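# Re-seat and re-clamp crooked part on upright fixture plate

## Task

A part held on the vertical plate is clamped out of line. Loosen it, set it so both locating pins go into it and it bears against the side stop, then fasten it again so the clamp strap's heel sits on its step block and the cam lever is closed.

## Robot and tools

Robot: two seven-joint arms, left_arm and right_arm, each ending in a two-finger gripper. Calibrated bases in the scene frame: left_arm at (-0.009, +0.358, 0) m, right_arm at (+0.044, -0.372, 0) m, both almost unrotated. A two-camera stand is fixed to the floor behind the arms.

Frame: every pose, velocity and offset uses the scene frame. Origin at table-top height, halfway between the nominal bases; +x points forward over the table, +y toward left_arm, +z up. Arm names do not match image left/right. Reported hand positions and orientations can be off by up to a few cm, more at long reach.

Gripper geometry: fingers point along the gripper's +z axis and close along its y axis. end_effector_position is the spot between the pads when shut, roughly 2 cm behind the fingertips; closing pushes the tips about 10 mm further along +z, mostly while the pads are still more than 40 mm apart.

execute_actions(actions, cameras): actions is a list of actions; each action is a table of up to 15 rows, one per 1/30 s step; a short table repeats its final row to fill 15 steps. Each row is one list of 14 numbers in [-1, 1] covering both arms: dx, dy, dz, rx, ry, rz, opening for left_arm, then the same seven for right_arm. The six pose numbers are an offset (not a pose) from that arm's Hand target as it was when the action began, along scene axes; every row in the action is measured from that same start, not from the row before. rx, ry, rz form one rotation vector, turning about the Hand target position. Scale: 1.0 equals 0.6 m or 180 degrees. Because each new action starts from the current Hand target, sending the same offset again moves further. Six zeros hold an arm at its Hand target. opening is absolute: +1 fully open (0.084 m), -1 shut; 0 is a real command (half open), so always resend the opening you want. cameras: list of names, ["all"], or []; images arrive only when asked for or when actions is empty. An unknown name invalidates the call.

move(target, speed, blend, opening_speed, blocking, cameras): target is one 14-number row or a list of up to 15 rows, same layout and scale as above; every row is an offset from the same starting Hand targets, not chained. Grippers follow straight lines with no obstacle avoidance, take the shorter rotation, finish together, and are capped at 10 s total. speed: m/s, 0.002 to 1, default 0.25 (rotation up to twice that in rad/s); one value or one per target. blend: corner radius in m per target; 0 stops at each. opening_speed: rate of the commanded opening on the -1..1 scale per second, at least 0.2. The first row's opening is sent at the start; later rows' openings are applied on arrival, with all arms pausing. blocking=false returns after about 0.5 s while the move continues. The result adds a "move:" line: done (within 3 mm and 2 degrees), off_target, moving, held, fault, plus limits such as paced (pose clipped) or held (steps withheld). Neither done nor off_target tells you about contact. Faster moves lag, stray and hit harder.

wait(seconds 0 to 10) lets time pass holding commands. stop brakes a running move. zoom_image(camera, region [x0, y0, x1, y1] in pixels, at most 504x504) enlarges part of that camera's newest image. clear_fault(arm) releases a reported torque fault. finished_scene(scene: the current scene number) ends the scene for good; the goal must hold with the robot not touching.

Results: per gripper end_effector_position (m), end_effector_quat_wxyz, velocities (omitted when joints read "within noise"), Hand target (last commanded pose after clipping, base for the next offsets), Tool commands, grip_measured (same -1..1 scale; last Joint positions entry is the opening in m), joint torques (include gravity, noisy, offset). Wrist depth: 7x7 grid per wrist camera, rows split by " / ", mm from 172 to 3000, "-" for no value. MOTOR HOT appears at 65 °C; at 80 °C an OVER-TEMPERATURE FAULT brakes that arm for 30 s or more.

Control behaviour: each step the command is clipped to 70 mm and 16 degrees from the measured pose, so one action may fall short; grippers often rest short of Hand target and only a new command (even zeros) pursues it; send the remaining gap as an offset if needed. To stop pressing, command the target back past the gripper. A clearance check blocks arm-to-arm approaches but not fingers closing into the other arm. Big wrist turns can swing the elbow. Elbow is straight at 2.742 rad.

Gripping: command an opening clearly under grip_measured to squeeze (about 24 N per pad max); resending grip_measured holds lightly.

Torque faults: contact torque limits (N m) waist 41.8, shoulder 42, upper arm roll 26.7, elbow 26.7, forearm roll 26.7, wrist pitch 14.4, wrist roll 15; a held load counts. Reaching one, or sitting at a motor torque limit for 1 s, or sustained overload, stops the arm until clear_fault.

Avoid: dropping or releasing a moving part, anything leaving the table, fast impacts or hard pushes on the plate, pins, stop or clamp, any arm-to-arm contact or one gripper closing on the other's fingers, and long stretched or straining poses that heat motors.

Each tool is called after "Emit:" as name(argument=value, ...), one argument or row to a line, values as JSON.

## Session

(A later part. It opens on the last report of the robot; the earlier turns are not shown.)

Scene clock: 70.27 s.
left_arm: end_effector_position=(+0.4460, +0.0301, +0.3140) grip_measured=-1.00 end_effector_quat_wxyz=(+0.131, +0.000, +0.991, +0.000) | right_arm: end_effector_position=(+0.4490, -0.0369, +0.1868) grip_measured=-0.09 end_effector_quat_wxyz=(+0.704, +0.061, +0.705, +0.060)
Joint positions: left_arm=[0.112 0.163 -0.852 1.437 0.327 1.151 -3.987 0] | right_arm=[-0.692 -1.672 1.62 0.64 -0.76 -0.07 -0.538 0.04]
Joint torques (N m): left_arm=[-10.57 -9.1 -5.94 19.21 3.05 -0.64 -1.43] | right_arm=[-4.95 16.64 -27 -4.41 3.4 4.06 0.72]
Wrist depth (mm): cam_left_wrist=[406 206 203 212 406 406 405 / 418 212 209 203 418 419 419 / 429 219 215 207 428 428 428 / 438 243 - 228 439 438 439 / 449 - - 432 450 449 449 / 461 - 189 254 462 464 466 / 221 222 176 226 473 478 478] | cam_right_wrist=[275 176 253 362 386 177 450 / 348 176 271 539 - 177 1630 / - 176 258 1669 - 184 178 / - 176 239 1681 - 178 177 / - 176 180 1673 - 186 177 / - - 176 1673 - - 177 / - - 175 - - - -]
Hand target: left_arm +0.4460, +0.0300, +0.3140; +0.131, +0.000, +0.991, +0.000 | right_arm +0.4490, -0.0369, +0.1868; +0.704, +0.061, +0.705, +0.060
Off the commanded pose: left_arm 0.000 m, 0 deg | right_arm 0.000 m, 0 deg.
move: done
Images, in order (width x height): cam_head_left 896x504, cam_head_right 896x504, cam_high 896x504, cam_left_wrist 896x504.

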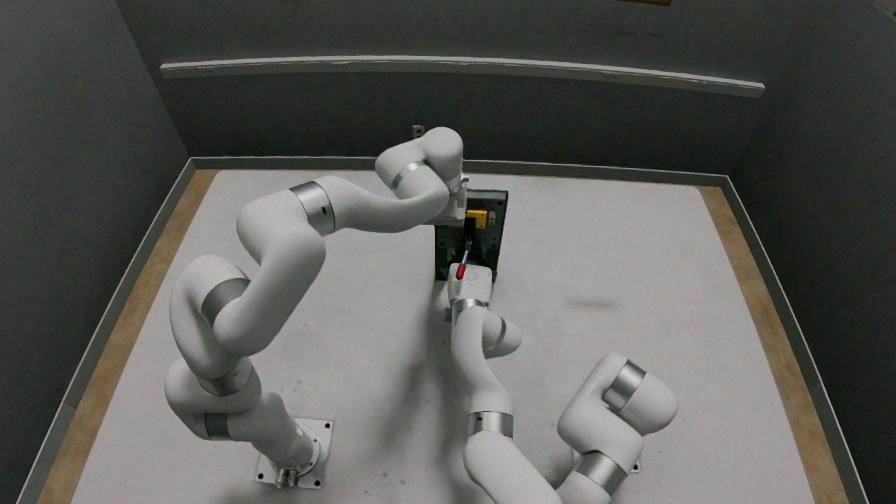

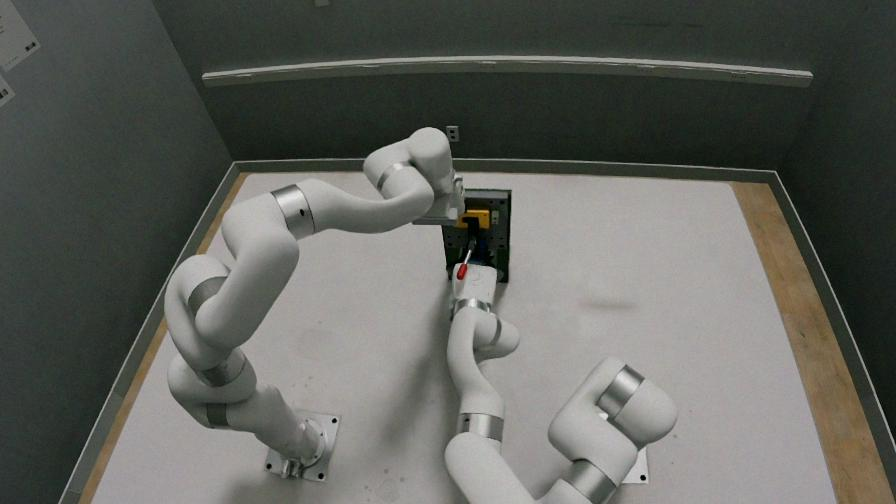

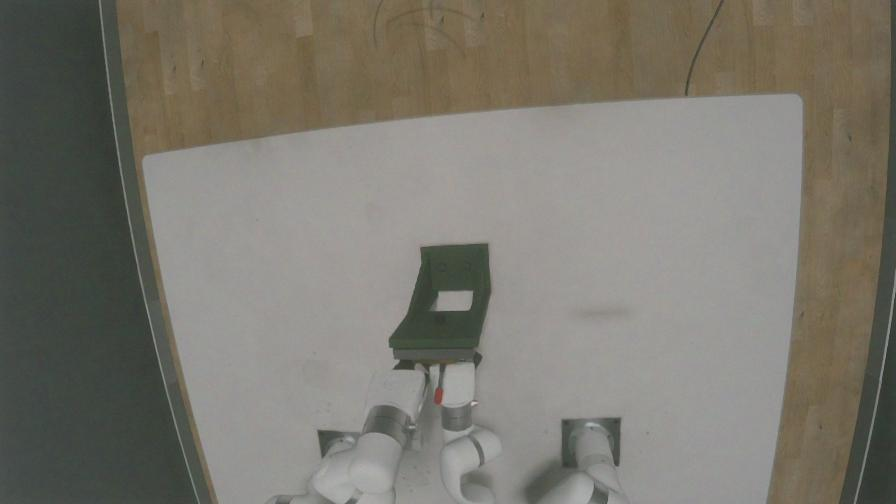

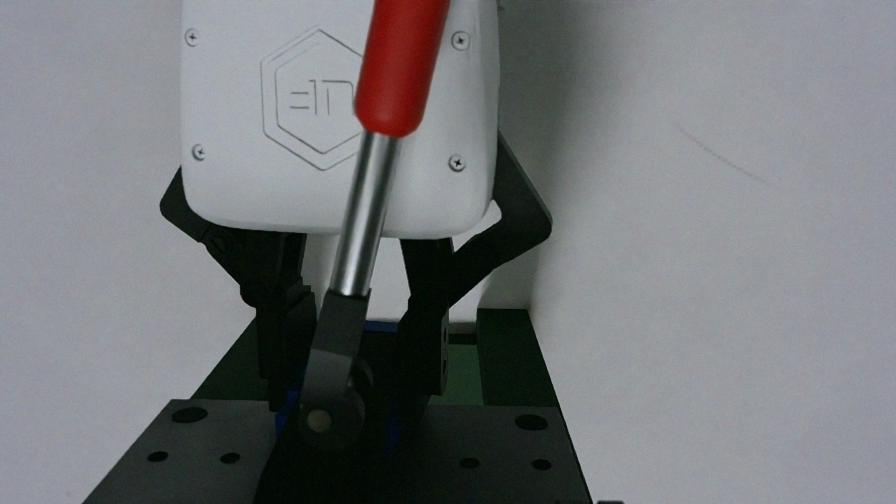

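Emit:
move(
  target=[0,-0.0133,0,0,0,0,-1, 0,0,0,0,0,0,-0.25],
  speed=0.03,
  cameras=["cam_head_right","cam_head_left"],
)

Emit:
zoom_image(
  camera="cam_head_right",
  region=[450, 200, 510, 250],
)

Emit:
zoom_image(
  camera="cam_head_left",
  region=[450, 200, 510, 250],
)

Scene clock: 74.10 s.
left_arm: end_effector_position=(+0.4461, +0.0225, +0.3139) grip_measured=-1.00 end_effector_quat_wxyz=(+0.130, +0.000, +0.991, +0.001) | right_arm: end_effector_position=(+0.4490, -0.0369, +0.1868) grip_measured=-0.09 end_effector_quat_wxyz=(+0.704, +0.061, +0.705, +0.060)
Joint positions: left_arm=[0.09 0.189 -0.854 1.462 0.351 1.164 -4.012 0] | right_arm=[-0.692 -1.672 1.62 0.64 -0.76 -0.07 -0.538 0.04]
Joint torques (N m): left_arm=[-27.89 -6.44 -17.14 21.01 -0.71 -9.03 -1.34] | right_arm=[-4.97 16.53 -26.89 -4.24 3.12 4.05 0.36]
Wrist depth (mm): cam_left_wrist=[405 209 202 196 405 406 407 / 416 214 209 201 415 418 419 / 427 220 214 206 425 428 428 / 437 246 238 229 439 438 439 / 448 - - 395 450 449 450 / 459 265 - 243 457 465 464 / 471 221 - 225 241 477 478] | cam_right_wrist=[276 176 253 362 384 177 451 / 348 176 272 540 - 177 1645 / - 176 258 1673 - 184 177 / - 176 239 1686 - 177 177 / - 175 180 1677 - 185 177 / - - 176 1681 - - 177 / - - 175 - - - -]
Hand target: left_arm +0.4460, +0.0221, +0.3140; +0.131, +0.000, +0.991, +0.000 | right_arm +0.4490, -0.0369, +0.1868; +0.704, +0.061, +0.705, +0.060
Off the commanded pose: left_arm 0.000 m, 0 deg | right_arm 0.000 m, 0 deg.
move: done
Images, in order (width x height): cam_head_left 896x504, cam_head_right 896x504.

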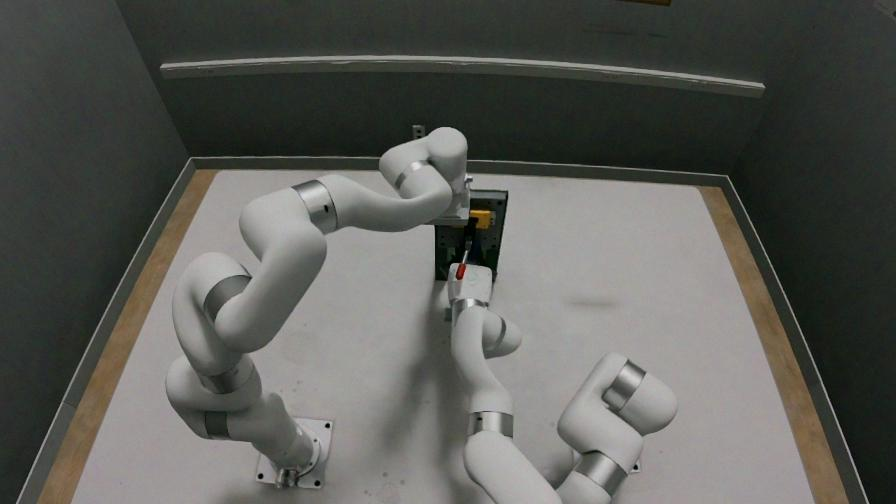

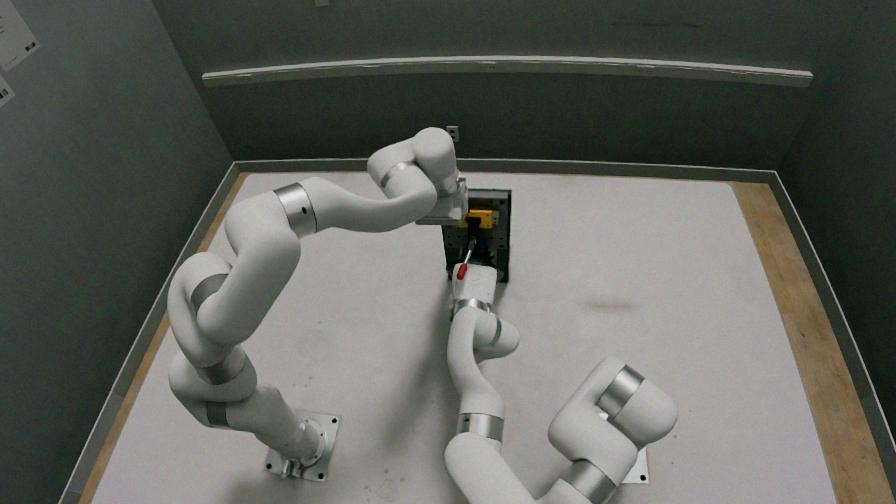

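Scaled by 8.400.

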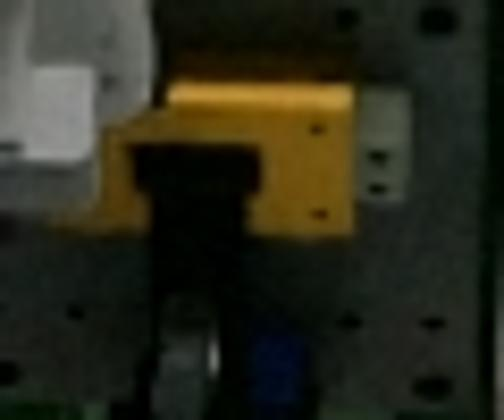

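Scaled by 8.400.

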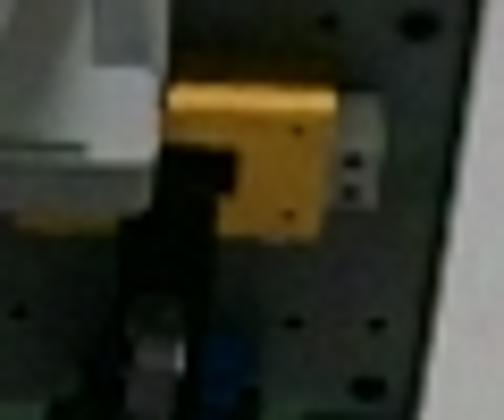

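Emit:
move(
  target=[0,-0.0035,0,0,0,0,-1, 0,0,0,0,0,0,-0.25],
  speed=0.02,
  cameras=["cam_head_right","cam_head_left"],
)

Emit:
zoom_image(
  camera="cam_head_right",
  region=[450, 200, 510, 250],
)

Emit:
zoom_image(
  camera="cam_head_left",
  region=[450, 200, 510, 250],
)

Scene clock: 76.83 s.
left_arm: end_effector_position=(+0.4462, +0.0214, +0.3136) grip_measured=-1.00 end_effector_quat_wxyz=(+0.129, -0.001, +0.992, +0.002) | right_arm: end_effector_position=(+0.4490, -0.0369, +0.1868) grip_measured=-0.09 end_effector_quat_wxyz=(+0.704, +0.061, +0.705, +0.060)
Joint positions: left_arm=[0.085 0.196 -0.854 1.468 0.357 1.17 -4.018 0] | right_arm=[-0.692 -1.672 1.62 0.64 -0.76 -0.07 -0.538 0.04]
Joint torques (N m): left_arm=[-44.17 -2.54 -31.03 21.38 -3.7 -17.05 -1.29] | right_arm=[-5.25 16.58 -27.2 -4.27 2.63 4.04 0.39]
Wrist depth (mm): cam_left_wrist=[403 208 202 196 405 405 407 / 416 213 208 201 415 419 418 / 426 219 214 206 425 428 429 / 436 244 237 228 438 439 438 / 447 - - 395 449 451 450 / 458 264 - 251 456 465 466 / 468 220 - 224 241 477 477] | cam_right_wrist=[276 176 253 363 385 178 451 / 347 176 271 541 - 177 1642 / - 176 258 1686 - 184 178 / - 176 239 1681 - 177 177 / - 176 180 1706 - 186 177 / - - 176 1673 - - 177 / - - 175 - - - -]
Hand target: left_arm +0.4460, +0.0200, +0.3140; +0.131, +0.000, +0.991, +0.000 | right_arm +0.4490, -0.0369, +0.1868; +0.704, +0.061, +0.705, +0.060
Off the commanded pose: left_arm 0.002 m, 0 deg | right_arm 0.000 m, 0 deg.
move: done
Images, in order (width x height): cam_head_left 896x504, cam_head_right 896x504.

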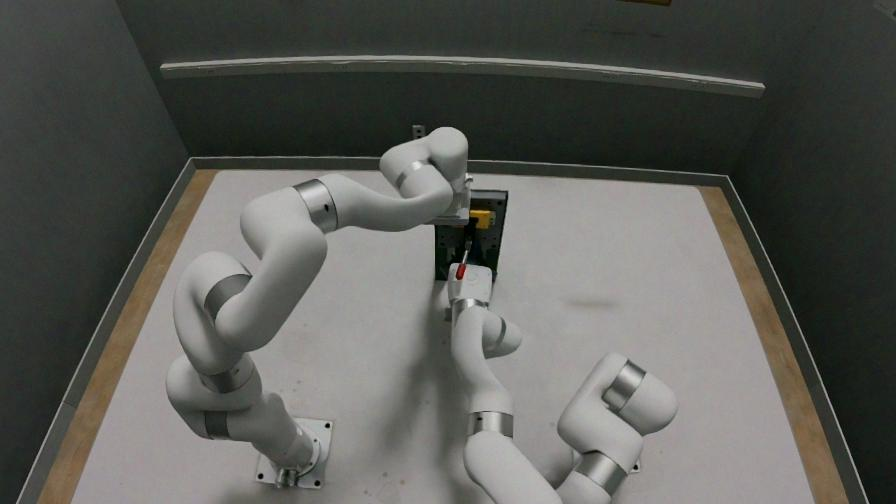

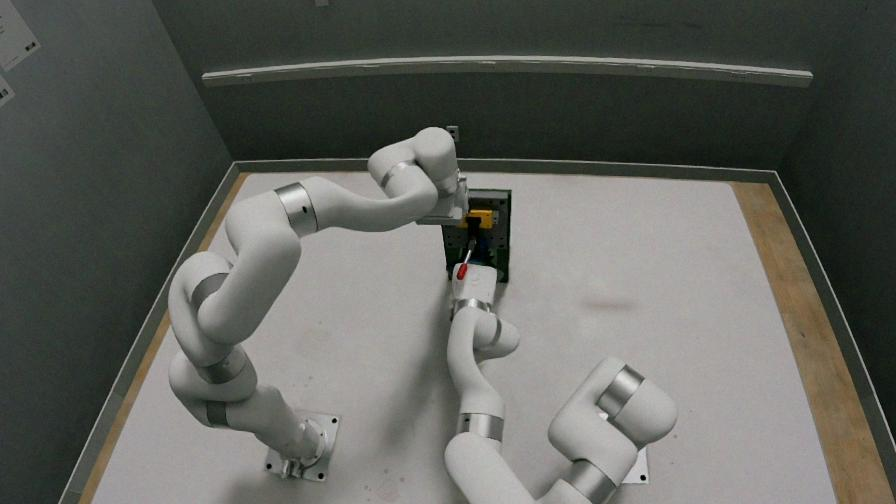

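Scaled by 8.400.

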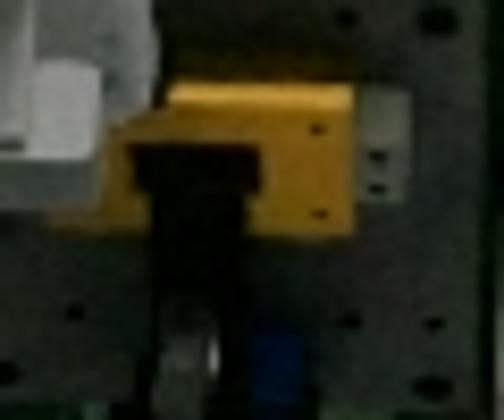

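Scaled by 8.400.

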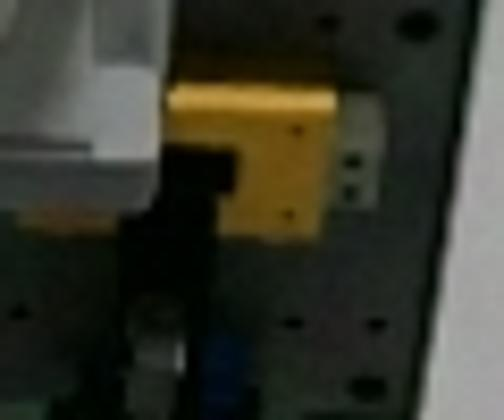

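Emit:
move(
  target=[
    [0,0.025,0,0,0,0,-1, 0,0,0,0,0,0,-0.25],
    [-0.08,0.025,0.14,0,0,0,-1, 0,0,0,0,0,0,-0.25],
    [-0.1793,-0.0628,0.10,0.1173,0.0726,-0.0403,-0.2, 0,0,0,0,0,0,-0.25],
    [-0.1793,-0.0628,-0.0733,0.1173,0.0726,-0.0403,-0.2, 0,0,0,0,0,0,-0.25],
  ],
  speed=[0.06,0.2,0.25,0.12],
  blend=[0.004,0.02,0,0],
)

Emit:
move(
  target=[0,0,0,0,0,0,-0.6, 0,0,0,0,0,0,-0.25],
  opening_speed=1.0,
  cameras=["cam_high","cam_left_wrist"],
)

Emit:
zoom_image(
  camera="cam_high",
  region=[380, 320, 520, 460],
)

Scene clock: 86.90 s.
left_arm: end_effector_position=(+0.3384, -0.0177, +0.2701) grip_measured=-0.21 end_effector_quat_wxyz=(+0.015, +0.086, +0.981, +0.173) | right_arm: end_effector_position=(+0.4490, -0.0369, +0.1868) grip_measured=-0.09 end_effector_quat_wxyz=(+0.704, +0.061, +0.705, +0.060)
Joint positions: left_arm=[-0.228 0.477 -0.938 1.693 0.568 1.707 -4.159 0.035] | right_arm=[-0.692 -1.672 1.62 0.64 -0.76 -0.07 -0.538 0.04]
Joint torques (N m): left_arm=[10.08 -19.78 -10.77 10.33 3.48 -3.06 -1.47] | right_arm=[-4.84 16.45 -26.81 -3.9 1.94 4.07 -0.03]
Wrist depth (mm): cam_left_wrist=[- - - 415 440 478 520 / - - - 415 441 477 520 / 337 - - 414 440 476 520 / 337 - - 414 440 477 519 / 333 184 - 195 439 475 519 / 336 - 173 178 440 475 519 / 336 - 173 177 439 475 519] | cam_right_wrist=[277 176 253 362 385 177 452 / 348 176 272 540 - 177 1634 / - 176 258 1719 - 184 177 / - 176 239 1673 - 177 177 / - 176 180 1665 - 186 177 / - - 176 1677 - - 177 / - - 176 - - - -]
Hand target: left_arm +0.3384, -0.0177, +0.2700; +0.015, +0.086, +0.981, +0.173 | right_arm +0.4490, -0.0369, +0.1868; +0.704, +0.061, +0.705, +0.060
Off the commanded pose: left_arm 0.000 m, 0 deg | right_arm 0.000 m, 0 deg.
move: done

Scene clock: 87.63 s.
left_arm: end_effector_position=(+0.3384, -0.0177, +0.2701) grip_measured=-0.61 end_effector_quat_wxyz=(+0.015, +0.086, +0.981, +0.173) | right_arm: end_effector_position=(+0.4490, -0.0369, +0.1868) grip_measured=-0.09 end_effector_quat_wxyz=(+0.704, +0.061, +0.705, +0.060)
Joint positions: left_arm=[-0.228 0.477 -0.938 1.692 0.568 1.706 -4.159 0.017] | right_arm=[-0.692 -1.672 1.62 0.64 -0.76 -0.07 -0.538 0.04]
Joint torques (N m): left_arm=[9.83 -19.49 -9.57 10.61 3.53 -2.57 -1.46] | right_arm=[-4.78 16.62 -26.68 -3.68 1.8 4.06 -0.21]
Wrist depth (mm): cam_left_wrist=[- - - 415 441 476 521 / - - - 415 440 477 519 / 337 - - 414 440 476 520 / 337 - - 414 440 476 519 / 333 184 - 194 439 476 518 / 336 - 173 178 438 475 519 / 336 - 173 177 438 474 518] | cam_right_wrist=[277 176 253 363 385 178 450 / 347 176 271 540 - 178 1649 / - 176 258 1681 - 184 178 / - 176 239 1669 - 177 177 / - 176 180 1677 - 186 177 / - - 176 1702 - - 177 / - - 176 - - - -]
Hand target: left_arm +0.3384, -0.0177, +0.2700; +0.015, +0.086, +0.981, +0.173 | right_arm +0.4490, -0.0369, +0.1868; +0.704, +0.061, +0.705, +0.060
Off the commanded pose: left_arm 0.000 m, 0 deg | right_arm 0.000 m, 0 deg.
move: done
Images, in order (width x height): cam_high 896x504, cam_left_wrist 896x504.

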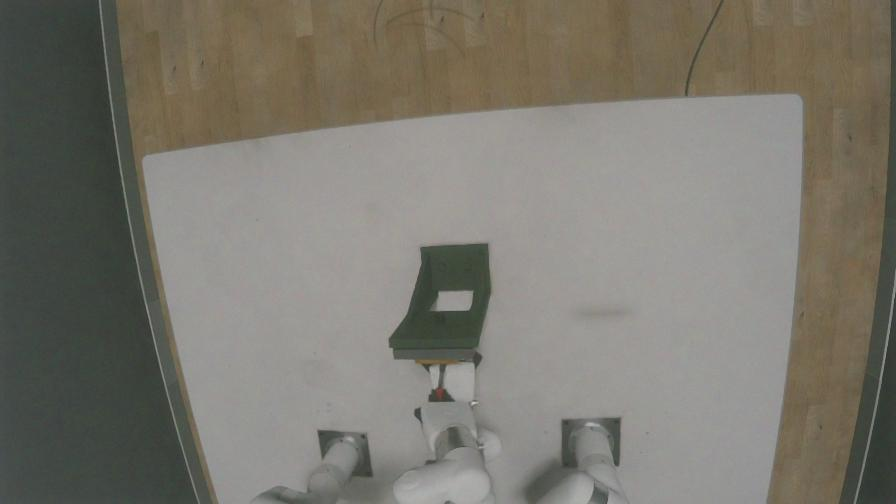

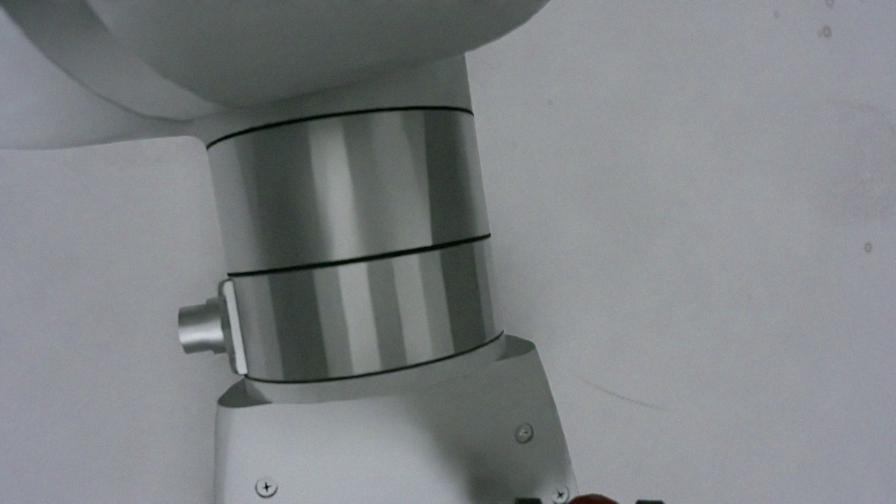

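Scaled by 3.600.

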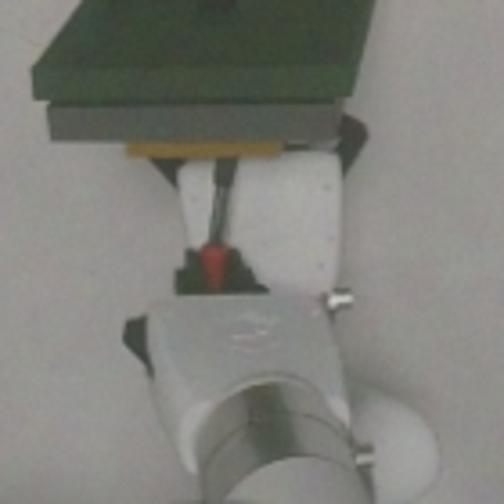

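Emit:
move(
  target=[
    [0.0187,0.0512,0,0,0,-0.111,-0.6, 0,0,0,0,0,0,-0.25],
    [0.0537,0.0928,-0.002,0,0,-0.222,-0.6, 0,0,0,0,0,0,-0.25],
    [0.1008,0.12,-0.004,0,0,-0.333,-0.6, 0,0,0,0,0,0,-0.25],
    [0.1548,0.1295,-0.005,0,0,-0.444,-0.6, 0,0,0,0,0,0,-0.25],
  ],
  speed=0.2,
  blend=0.008,
  cameras=["cam_head_left","cam_head_right"],
)

Emit:
zoom_image(
  camera="cam_head_right",
  region=[430, 180, 520, 270],
)

Scene clock: 96.30 s.
left_arm: end_effector_position=(+0.4301, +0.0595, +0.2666) grip_measured=-0.61 end_effector_quat_wxyz=(+0.121, +0.697, +0.696, +0.123) | right_arm: end_effector_position=(+0.4490, -0.0369, +0.1868) grip_measured=-0.09 end_effector_quat_wxyz=(+0.704, +0.061, +0.705, +0.060)
Joint positions: left_arm=[0.374 -0.034 -1.02 1.114 0.243 0.871 -2.368 0.017] | right_arm=[-0.692 -1.672 1.62 0.64 -0.76 -0.07 -0.538 0.04]
Joint torques (N m): left_arm=[43.02 -10.02 31.06 26.74 6.94 -17.08 0.96] | right_arm=[-4.62 16.96 -26.77 -3.59 0.83 4.07 -0.43]
Wrist depth (mm): cam_left_wrist=[334 355 379 405 435 470 510 / 335 355 378 405 435 470 512 / 334 355 377 405 435 469 511 / 334 355 378 404 434 470 512 / 334 354 378 403 434 469 510 / 335 355 377 398 412 470 510 / 334 354 377 397 274 313 511] | cam_right_wrist=[276 176 253 363 384 178 452 / 347 176 272 539 - 177 1657 / - 176 258 1686 - 184 177 / - 176 239 1690 - 178 177 / - 175 180 1694 - 185 177 / - - 176 1673 - - 177 / - - 175 - - - -]
Hand target: left_arm +0.4313, +0.0600, +0.2670; +0.123, +0.696, +0.697, +0.123 | right_arm +0.4490, -0.0369, +0.1868; +0.704, +0.061, +0.705, +0.060
Off the commanded pose: left_arm 0.001 m, 0 deg | right_arm 0.000 m, 0 deg.
move: done
Images, in order (width x height): cam_head_left 896x504, cam_head_right 896x504.

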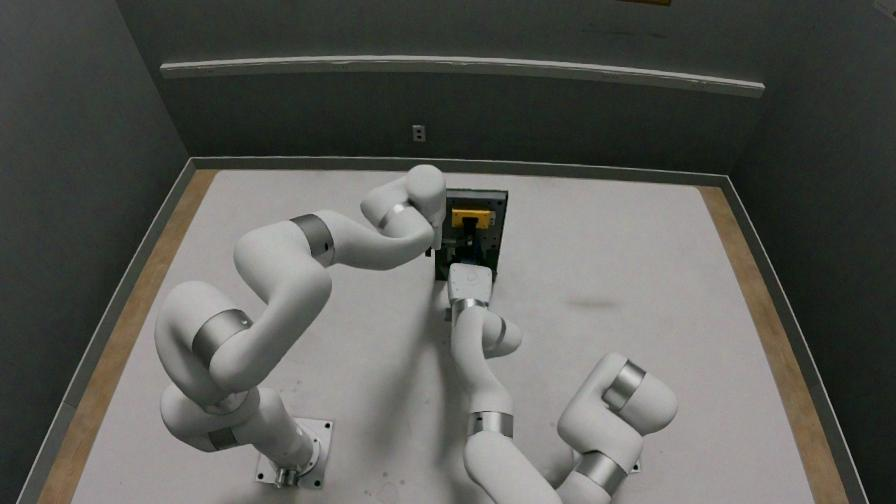

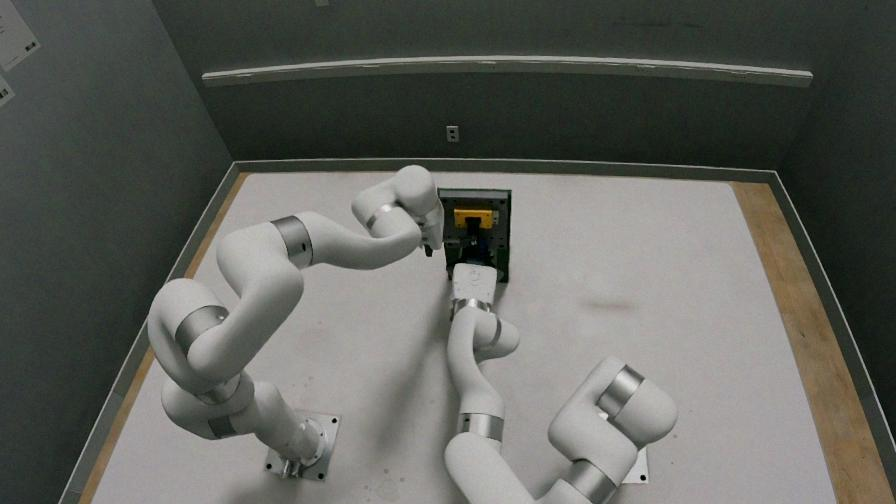

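Scaled by 5.600.

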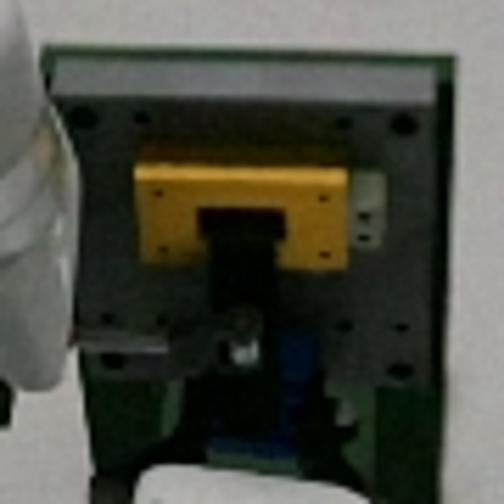

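Emit:
move(
  target=[0.0035,0,0,0,0,0,-0.6, 0,0,0,0,0,0,-0.25],
  speed=0.03,
)

Emit:
move(
  target=[-0.002,0,0,0,0,0,-0.2, 0,0,0,0,0,0,-0.25],
  opening_speed=1.5,
)

Emit:
move(
  target=[
    [0,0,0.1,0,0,0,-0.2, 0,0,0,0,0,0,0.3],
    [-0.05,0.15,0.2,0,0,0,-0.2, 0,0,0,0,0,0,0.3],
    [-0.05,0.15,0.2,0,0,0,-0.2, -0.15,0,0,0,0,0,0.3],
  ],
  speed=0.2,
  opening_speed=0.8,
  cameras=["cam_head_left","cam_head_right","cam_right_wrist"],
)

Emit:
zoom_image(
  camera="cam_head_left",
  region=[420, 180, 520, 285],
)

Emit:
zoom_image(
  camera="cam_head_right",
  region=[420, 180, 520, 285],
)

Scene clock: 102.97 s.
left_arm: end_effector_position=(+0.4154, +0.0386, +0.2654) grip_measured=-0.61 end_effector_quat_wxyz=(+0.122, +0.714, +0.679, +0.120) | right_arm: end_effector_position=(+0.4490, -0.0369, +0.1868) grip_measured=-0.09 end_effector_quat_wxyz=(+0.704, +0.061, +0.705, +0.060)
Joint positions: left_arm=[0.374 -0.029 -1.07 1.116 0.248 0.874 -2.37 0.017] | right_arm=[-0.692 -1.672 1.62 0.64 -0.76 -0.07 -0.538 0.04]
Joint torques (N m): left_arm=[-3.03 -6.94 -13.2 17.88 0.36 -5.43 -0.13] | right_arm=[-3.73 16.16 -26.59 -3.37 0.51 3.99 -0.7]
Wrist depth (mm): cam_left_wrist=[334 354 378 405 435 471 513 / 335 355 379 404 435 470 512 / 334 355 377 405 434 469 512 / 334 355 378 404 435 470 512 / 334 354 377 403 428 470 511 / 334 354 377 399 302 338 511 / 333 354 372 409 - 201 188] | cam_right_wrist=[276 176 253 362 385 178 452 / 348 176 272 539 - 178 1626 / - 176 257 1669 - 184 177 / - 176 239 1694 - 178 177 / - 176 181 1657 - 185 177 / - - 176 1677 - - 177 / - - 175 - - - -]
Hand target: left_arm +0.4154, +0.0386, +0.2654; +0.122, +0.714, +0.679, +0.120 (not the last commanded pose) | right_arm +0.4490, -0.0369, +0.1868; +0.704, +0.061, +0.705, +0.060
Tool commands: left_gripper/opening=-0.6 right_gripper/opening=-0.25
Off the commanded pose: left_arm 0.028 m, 3 deg | right_arm 0.000 m, 0 deg.
TORQUE FAULT: the external load on joint 3 (upper arm roll) of the left arm reached its load limit, and that arm stopped. The contact can be on any part of that arm beyond that joint, not only on its tool. A torque fault puts only its own arm into a fault stop. That arm's remaining commands of this call were not run. The hold on joint 3 (upper arm roll) of that arm was moved back by the arm itself, up to 3 degrees, as the stop began. That arm is still stopped at the end of this call. While its stop runs, that arm, its gripper or tool too, takes no new command.
CLEAR FAULT: the left arm stays stopped (state 4) until you call clear_fault(arm="left_arm").
End effector pose when the fault began: left_arm: position (+0.4311, +0.0594, +0.2666), quat_wxyz (+0.121, +0.697, +0.696, +0.123)
Joint positions when the fault began: left_arm=[0.374 -0.029 -1.02 1.116 0.248 0.871 -2.37 0.018]
move: fault (left_arm)

not run: an earlier result of this reply reported a stop or a fault. Calls in your next reply go to the robot.

not run: an earlier result of this reply reported a stop or a fault. Calls in your next reply go to the robot.

Scaled by 4.800.
This view is cut from an older image: the scene may have changed since it was taken.

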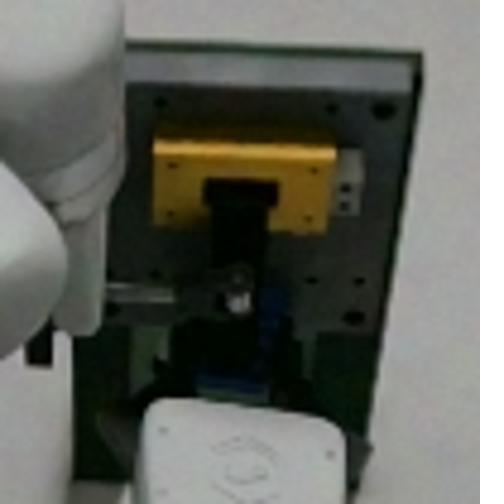

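Scaled by 4.800.
This view is cut from an older image: the scene may have changed since it was taken.

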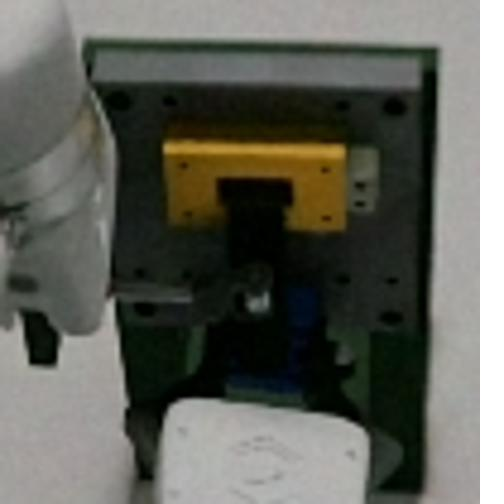

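Emit:
clear_fault(
  arm="left_arm",
  cameras=["cam_head_left","cam_head_right","cam_high","cam_left_wrist"],
)

Emit:
zoom_image(
  camera="cam_head_left",
  region=[420, 180, 520, 285],
)

Emit:
zoom_image(
  camera="cam_high",
  region=[380, 320, 520, 460],
)

Scene clock: 105.73 s.
left_arm: end_effector_position=(+0.4154, +0.0386, +0.2654) grip_measured=-0.61 end_effector_quat_wxyz=(+0.122, +0.714, +0.679, +0.120) | right_arm: end_effector_position=(+0.4490, -0.0369, +0.1868) grip_measured=-0.09 end_effector_quat_wxyz=(+0.704, +0.061, +0.705, +0.060)
Joint positions: left_arm=[0.374 -0.029 -1.07 1.116 0.248 0.874 -2.37 0.017] | right_arm=[-0.692 -1.672 1.62 0.64 -0.76 -0.07 -0.538 0.04]
Joint torques (N m): left_arm=[-3.09 -6.64 -13.18 18.05 0.37 -5.36 -0.18] | right_arm=[-4.11 16.32 -26.62 -3.41 0.25 4.07 -0.94]
Wrist depth (mm): cam_left_wrist=[335 355 378 406 435 471 514 / 335 355 378 405 435 471 514 / 334 354 378 404 435 471 512 / 334 354 378 403 435 470 510 / 334 354 377 404 428 469 512 / 334 354 377 398 302 338 511 / 333 354 372 409 - 200 188] | cam_right_wrist=[277 176 253 363 385 177 451 / 346 176 272 539 - 177 1626 / - 176 258 1686 - 184 178 / - 176 239 1669 - 178 177 / - 176 180 1686 - 185 177 / - - 176 1698 - - 177 / - - 176 - - - -]
Hand target: left_arm +0.4154, +0.0386, +0.2654; +0.122, +0.714, +0.679, +0.120 (not the last commanded pose) | right_arm +0.4490, -0.0369, +0.1868; +0.704, +0.061, +0.705, +0.060
Tool commands: left_gripper/opening=-0.6 right_gripper/opening=-0.25
Off the commanded pose: left_arm 0.028 m, 3 deg | right_arm 0.000 m, 0 deg.
TORQUE FAULT, CONTINUED: the left arm's stop, for the torque fault of joint 3 (upper arm roll) that an earlier result reported, is over. The call counts as one of the actions that you can send in this scene. The hold on joint 3 (upper arm roll) of that arm was moved back by the arm itself, up to 3 degrees, as the stop began. That arm's target is now where it stood when the stop ended, not its last command. That arm's gripper keeps its grip as last carried out, and that arm accepts commands again: back off and push less far.
CLEAR FAULT: your call cleared the left arm's torque fault. If a joint's load stays at its limit, that arm stops again at once.
Images, in order (width x height): cam_head_left 896x504, cam_head_right 896x504, cam_high 896x504, cam_left_wrist 896x504.

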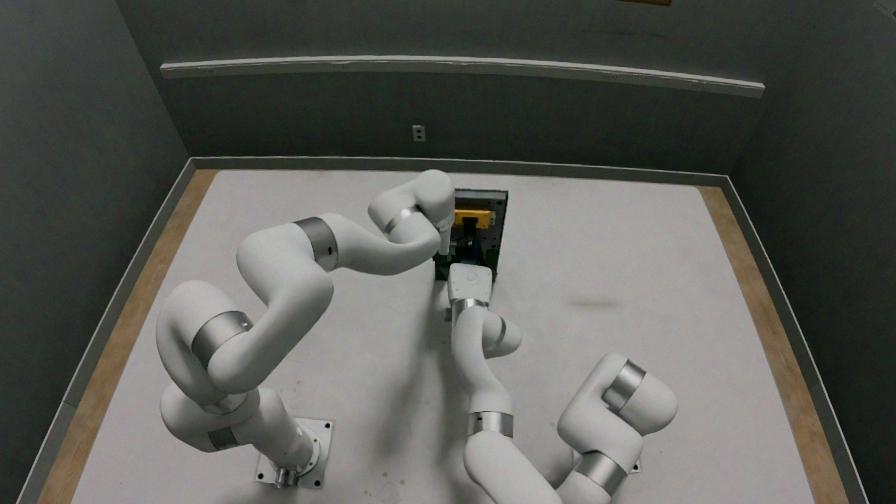

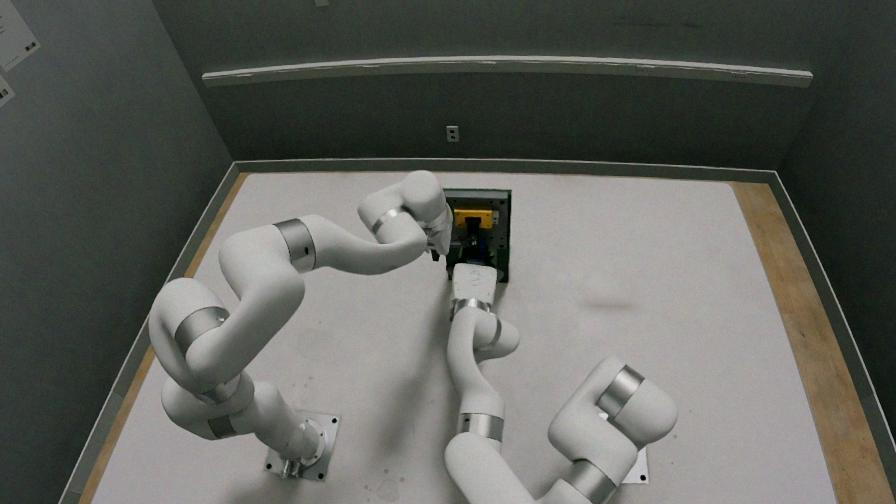

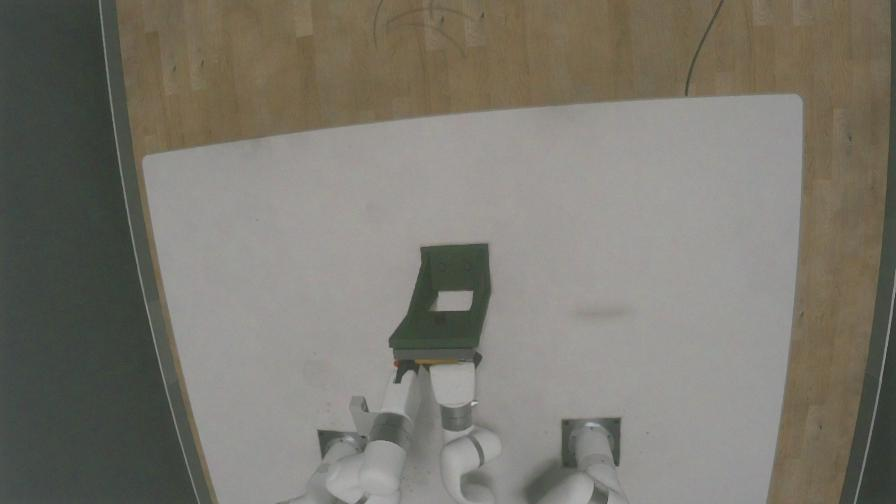

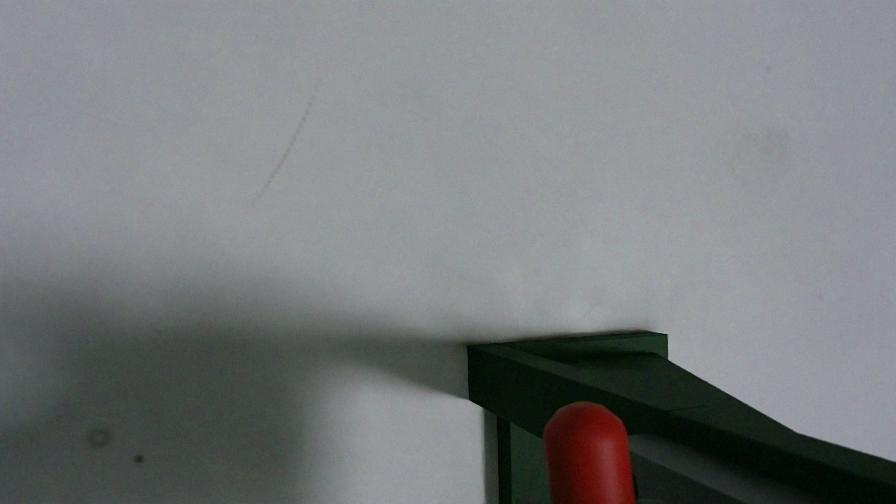

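Scaled by 4.800.

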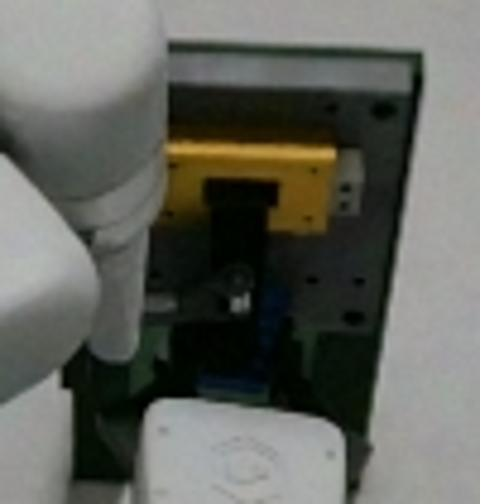

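Scaled by 3.600.

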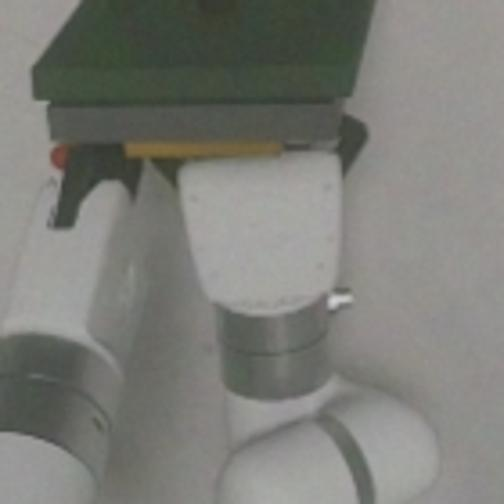

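Emit:
move(
  target=[0,0,0,0,0,0,-0.2, 0,0,0,0,0,0,-0.25],
  opening_speed=1.5,
)

Emit:
move(
  target=[-0.0073,0.0357,0.0027,0,0,0.075,-0.2, 0,0,0,0,0,0,-0.25],
  speed=0.08,
)

Emit:
move(
  target=[0,0,0,0,0,0,-0.5, 0,0,0,0,0,0,-0.25],
  opening_speed=0.8,
  cameras=["cam_high","cam_left_wrist"],
)

Emit:
zoom_image(
  camera="cam_high",
  region=[380, 320, 520, 460],
)

Scene clock: 125.07 s.
left_arm: end_effector_position=(+0.4154, +0.0385, +0.2654) grip_measured=-0.22 end_effector_quat_wxyz=(+0.122, +0.714, +0.678, +0.120) | right_arm: end_effector_position=(+0.4490, -0.0369, +0.1868) grip_measured=-0.09 end_effector_quat_wxyz=(+0.704, +0.061, +0.705, +0.060)
Joint positions: left_arm=[0.374 -0.029 -1.07 1.116 0.248 0.874 -2.37 0.035] | right_arm=[-0.692 -1.672 1.62 0.64 -0.76 -0.07 -0.538 0.04]
Joint torques (N m): left_arm=[10.07 -6.49 2.86 15.79 -1.1 -0.47 -0.15] | right_arm=[-3.51 16.77 -26.61 -3.38 -0.06 4.04 -0.87]
Wrist depth (mm): cam_left_wrist=[334 355 379 405 435 471 514 / 334 355 379 404 435 470 512 / 334 355 378 404 434 471 512 / 334 355 378 403 435 470 512 / 334 354 378 404 427 469 511 / 334 354 377 399 330 331 509 / 334 354 377 409 - 197 184] | cam_right_wrist=[276 176 253 363 384 178 450 / 348 176 271 541 - 177 1630 / - 176 258 1698 - 184 177 / - 175 239 1686 - 178 177 / - 176 180 1686 - 185 177 / - - 176 1686 - - 177 / - - 176 - - - -]
Hand target: left_arm +0.4154, +0.0386, +0.2654; +0.122, +0.714, +0.679, +0.120 | right_arm +0.4490, -0.0369, +0.1868; +0.704, +0.061, +0.705, +0.060
Off the commanded pose: left_arm 0.000 m, 0 deg | right_arm 0.000 m, 0 deg.
move: done

Scene clock: 127.07 s.
left_arm: end_effector_position=(+0.4110, +0.0600, +0.2670) grip_measured=-0.21 end_effector_quat_wxyz=(+0.107, +0.630, +0.758, +0.134) | right_arm: end_effector_position=(+0.4490, -0.0369, +0.1868) grip_measured=-0.09 end_effector_quat_wxyz=(+0.704, +0.061, +0.705, +0.060)
Joint positions: left_arm=[0.391 -0.068 -1.072 1.113 0.259 0.945 -2.589 0.035] | right_arm=[-0.692 -1.672 1.62 0.64 -0.76 -0.07 -0.538 0.04]
Joint torques (N m): left_arm=[9.63 -8.58 -1.24 18.85 3.4 -0.34 -1.36] | right_arm=[-3.59 16.81 -26.56 -3.12 -0.45 4.05 -0.96]
Wrist depth (mm): cam_left_wrist=[336 357 379 407 438 473 513 / 336 356 380 406 437 472 515 / 335 356 380 406 437 472 512 / 335 357 379 405 436 471 514 / 335 356 378 406 436 471 512 / 335 356 380 405 435 471 512 / 335 355 379 394 332 470 512] | cam_right_wrist=[276 176 253 363 386 177 450 / 347 176 271 542 - 177 1645 / - 176 258 1698 - 184 177 / - 176 240 1673 - 178 177 / - 175 180 1677 - 185 177 / - - 176 1673 - - 177 / - - 175 - - - -]
Hand target: left_arm +0.4110, +0.0600, +0.2670; +0.107, +0.630, +0.758, +0.134 | right_arm +0.4490, -0.0369, +0.1868; +0.704, +0.061, +0.705, +0.060
Off the commanded pose: left_arm 0.000 m, 0 deg | right_arm 0.000 m, 0 deg.
move: done

Scene clock: 127.80 s.
left_arm: end_effector_position=(+0.4111, +0.0601, +0.2671) grip_measured=-0.51 end_effector_quat_wxyz=(+0.107, +0.629, +0.758, +0.134) | right_arm: end_effector_position=(+0.4490, -0.0369, +0.1868) grip_measured=-0.09 end_effector_quat_wxyz=(+0.704, +0.061, +0.705, +0.060)
Joint positions: left_arm=[0.391 -0.068 -1.072 1.114 0.259 0.945 -2.589 0.022] | right_arm=[-0.692 -1.672 1.62 0.64 -0.76 -0.07 -0.538 0.04]
Joint torques (N m): left_arm=[2.93 -3.87 -3.54 10.71 -0.66 -0.31 -1.38] | right_arm=[-3.78 16.39 -26.65 -3.11 -0.3 4.01 -1.08]
Wrist depth (mm): cam_left_wrist=[336 357 381 407 437 473 514 / 336 357 380 406 437 473 515 / 335 357 380 406 437 473 514 / 336 356 380 406 437 472 515 / 335 356 380 406 437 471 514 / 336 356 379 406 436 471 515 / 335 356 380 395 332 470 515] | cam_right_wrist=[276 176 253 362 385 178 450 / 347 176 272 541 - 177 1642 / - 176 257 1681 - 184 177 / - 176 239 1690 - 177 177 / - 176 180 1681 - 186 177 / - - 176 1706 - - 177 / - - 175 - - - -]
Hand target: left_arm +0.4110, +0.0600, +0.2670; +0.107, +0.630, +0.758, +0.134 | right_arm +0.4490, -0.0369, +0.1868; +0.704, +0.061, +0.705, +0.060
Off the commanded pose: left_arm 0.000 m, 0 deg | right_arm 0.000 m, 0 deg.
move: done
Images, in order (width x height): cam_high 896x504, cam_left_wrist 896x504.

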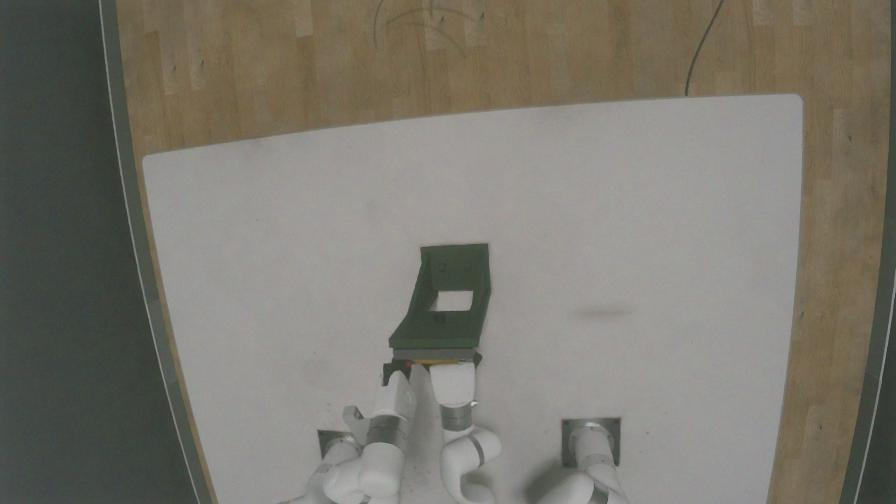

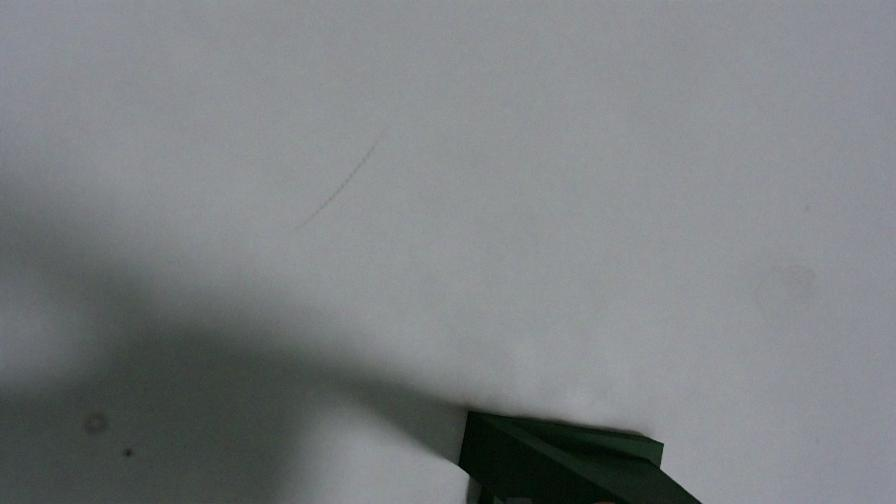

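Scaled by 3.600.

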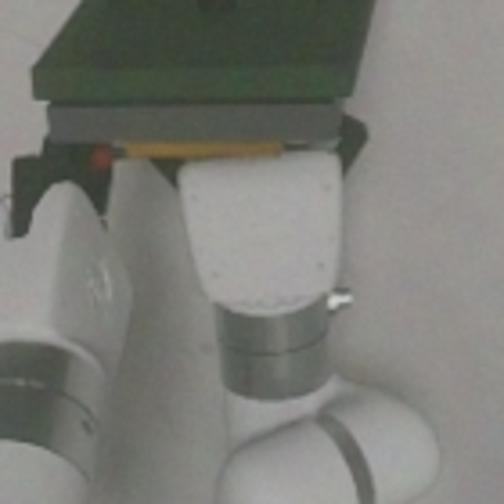

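Emit:
move(
  target=[
    [0.017,0,0,0,0,-0.029,-0.5, 0,0,0,0,0,0,-0.25],
    [0.033,0,0,0,0,-0.0589,-0.5, 0,0,0,0,0,0,-0.25],
  ],
  speed=0.06,
  blend=0.003,
)

Scene clock: 132.20 s.
left_arm: end_effector_position=(+0.4306, +0.0601, +0.2669) grip_measured=-0.51 end_effector_quat_wxyz=(+0.119, +0.697, +0.696, +0.123) | right_arm: end_effector_position=(+0.4490, -0.0369, +0.1868) grip_measured=-0.09 end_effector_quat_wxyz=(+0.704, +0.061, +0.705, +0.060)
Joint positions: left_arm=[0.398 -0.029 -1.045 1.12 0.248 0.88 -2.37 0.022] | right_arm=[-0.692 -1.672 1.62 0.64 -0.76 -0.07 -0.538 0.04]
Joint torques (N m): left_arm=[27.58 -2.2 18.14 28.87 2.82 -14.21 0.84] | right_arm=[-3.56 16.61 -26.4 -2.73 -0.24 4.14 -0.99]
Wrist depth (mm): cam_left_wrist=[336 356 380 405 436 471 514 / 336 356 379 406 436 472 512 / 336 356 379 405 435 471 512 / 335 356 378 405 435 469 512 / 335 355 378 405 435 469 510 / 335 355 378 399 422 469 510 / 335 355 378 399 276 461 511] | cam_right_wrist=[276 176 253 362 385 178 452 / 347 176 271 538 - 177 1645 / - 176 257 1681 - 184 178 / - 176 239 1694 - 177 177 / - 176 180 1686 - 185 177 / - - 176 1690 - - 177 / - - 176 - - - -]
Hand target: left_arm +0.4308, +0.0600, +0.2670; +0.119, +0.697, +0.696, +0.123 | right_arm +0.4490, -0.0369, +0.1868; +0.704, +0.061, +0.705, +0.060
Off the commanded pose: left_arm 0.000 m, 0 deg | right_arm 0.000 m, 0 deg.
move: done


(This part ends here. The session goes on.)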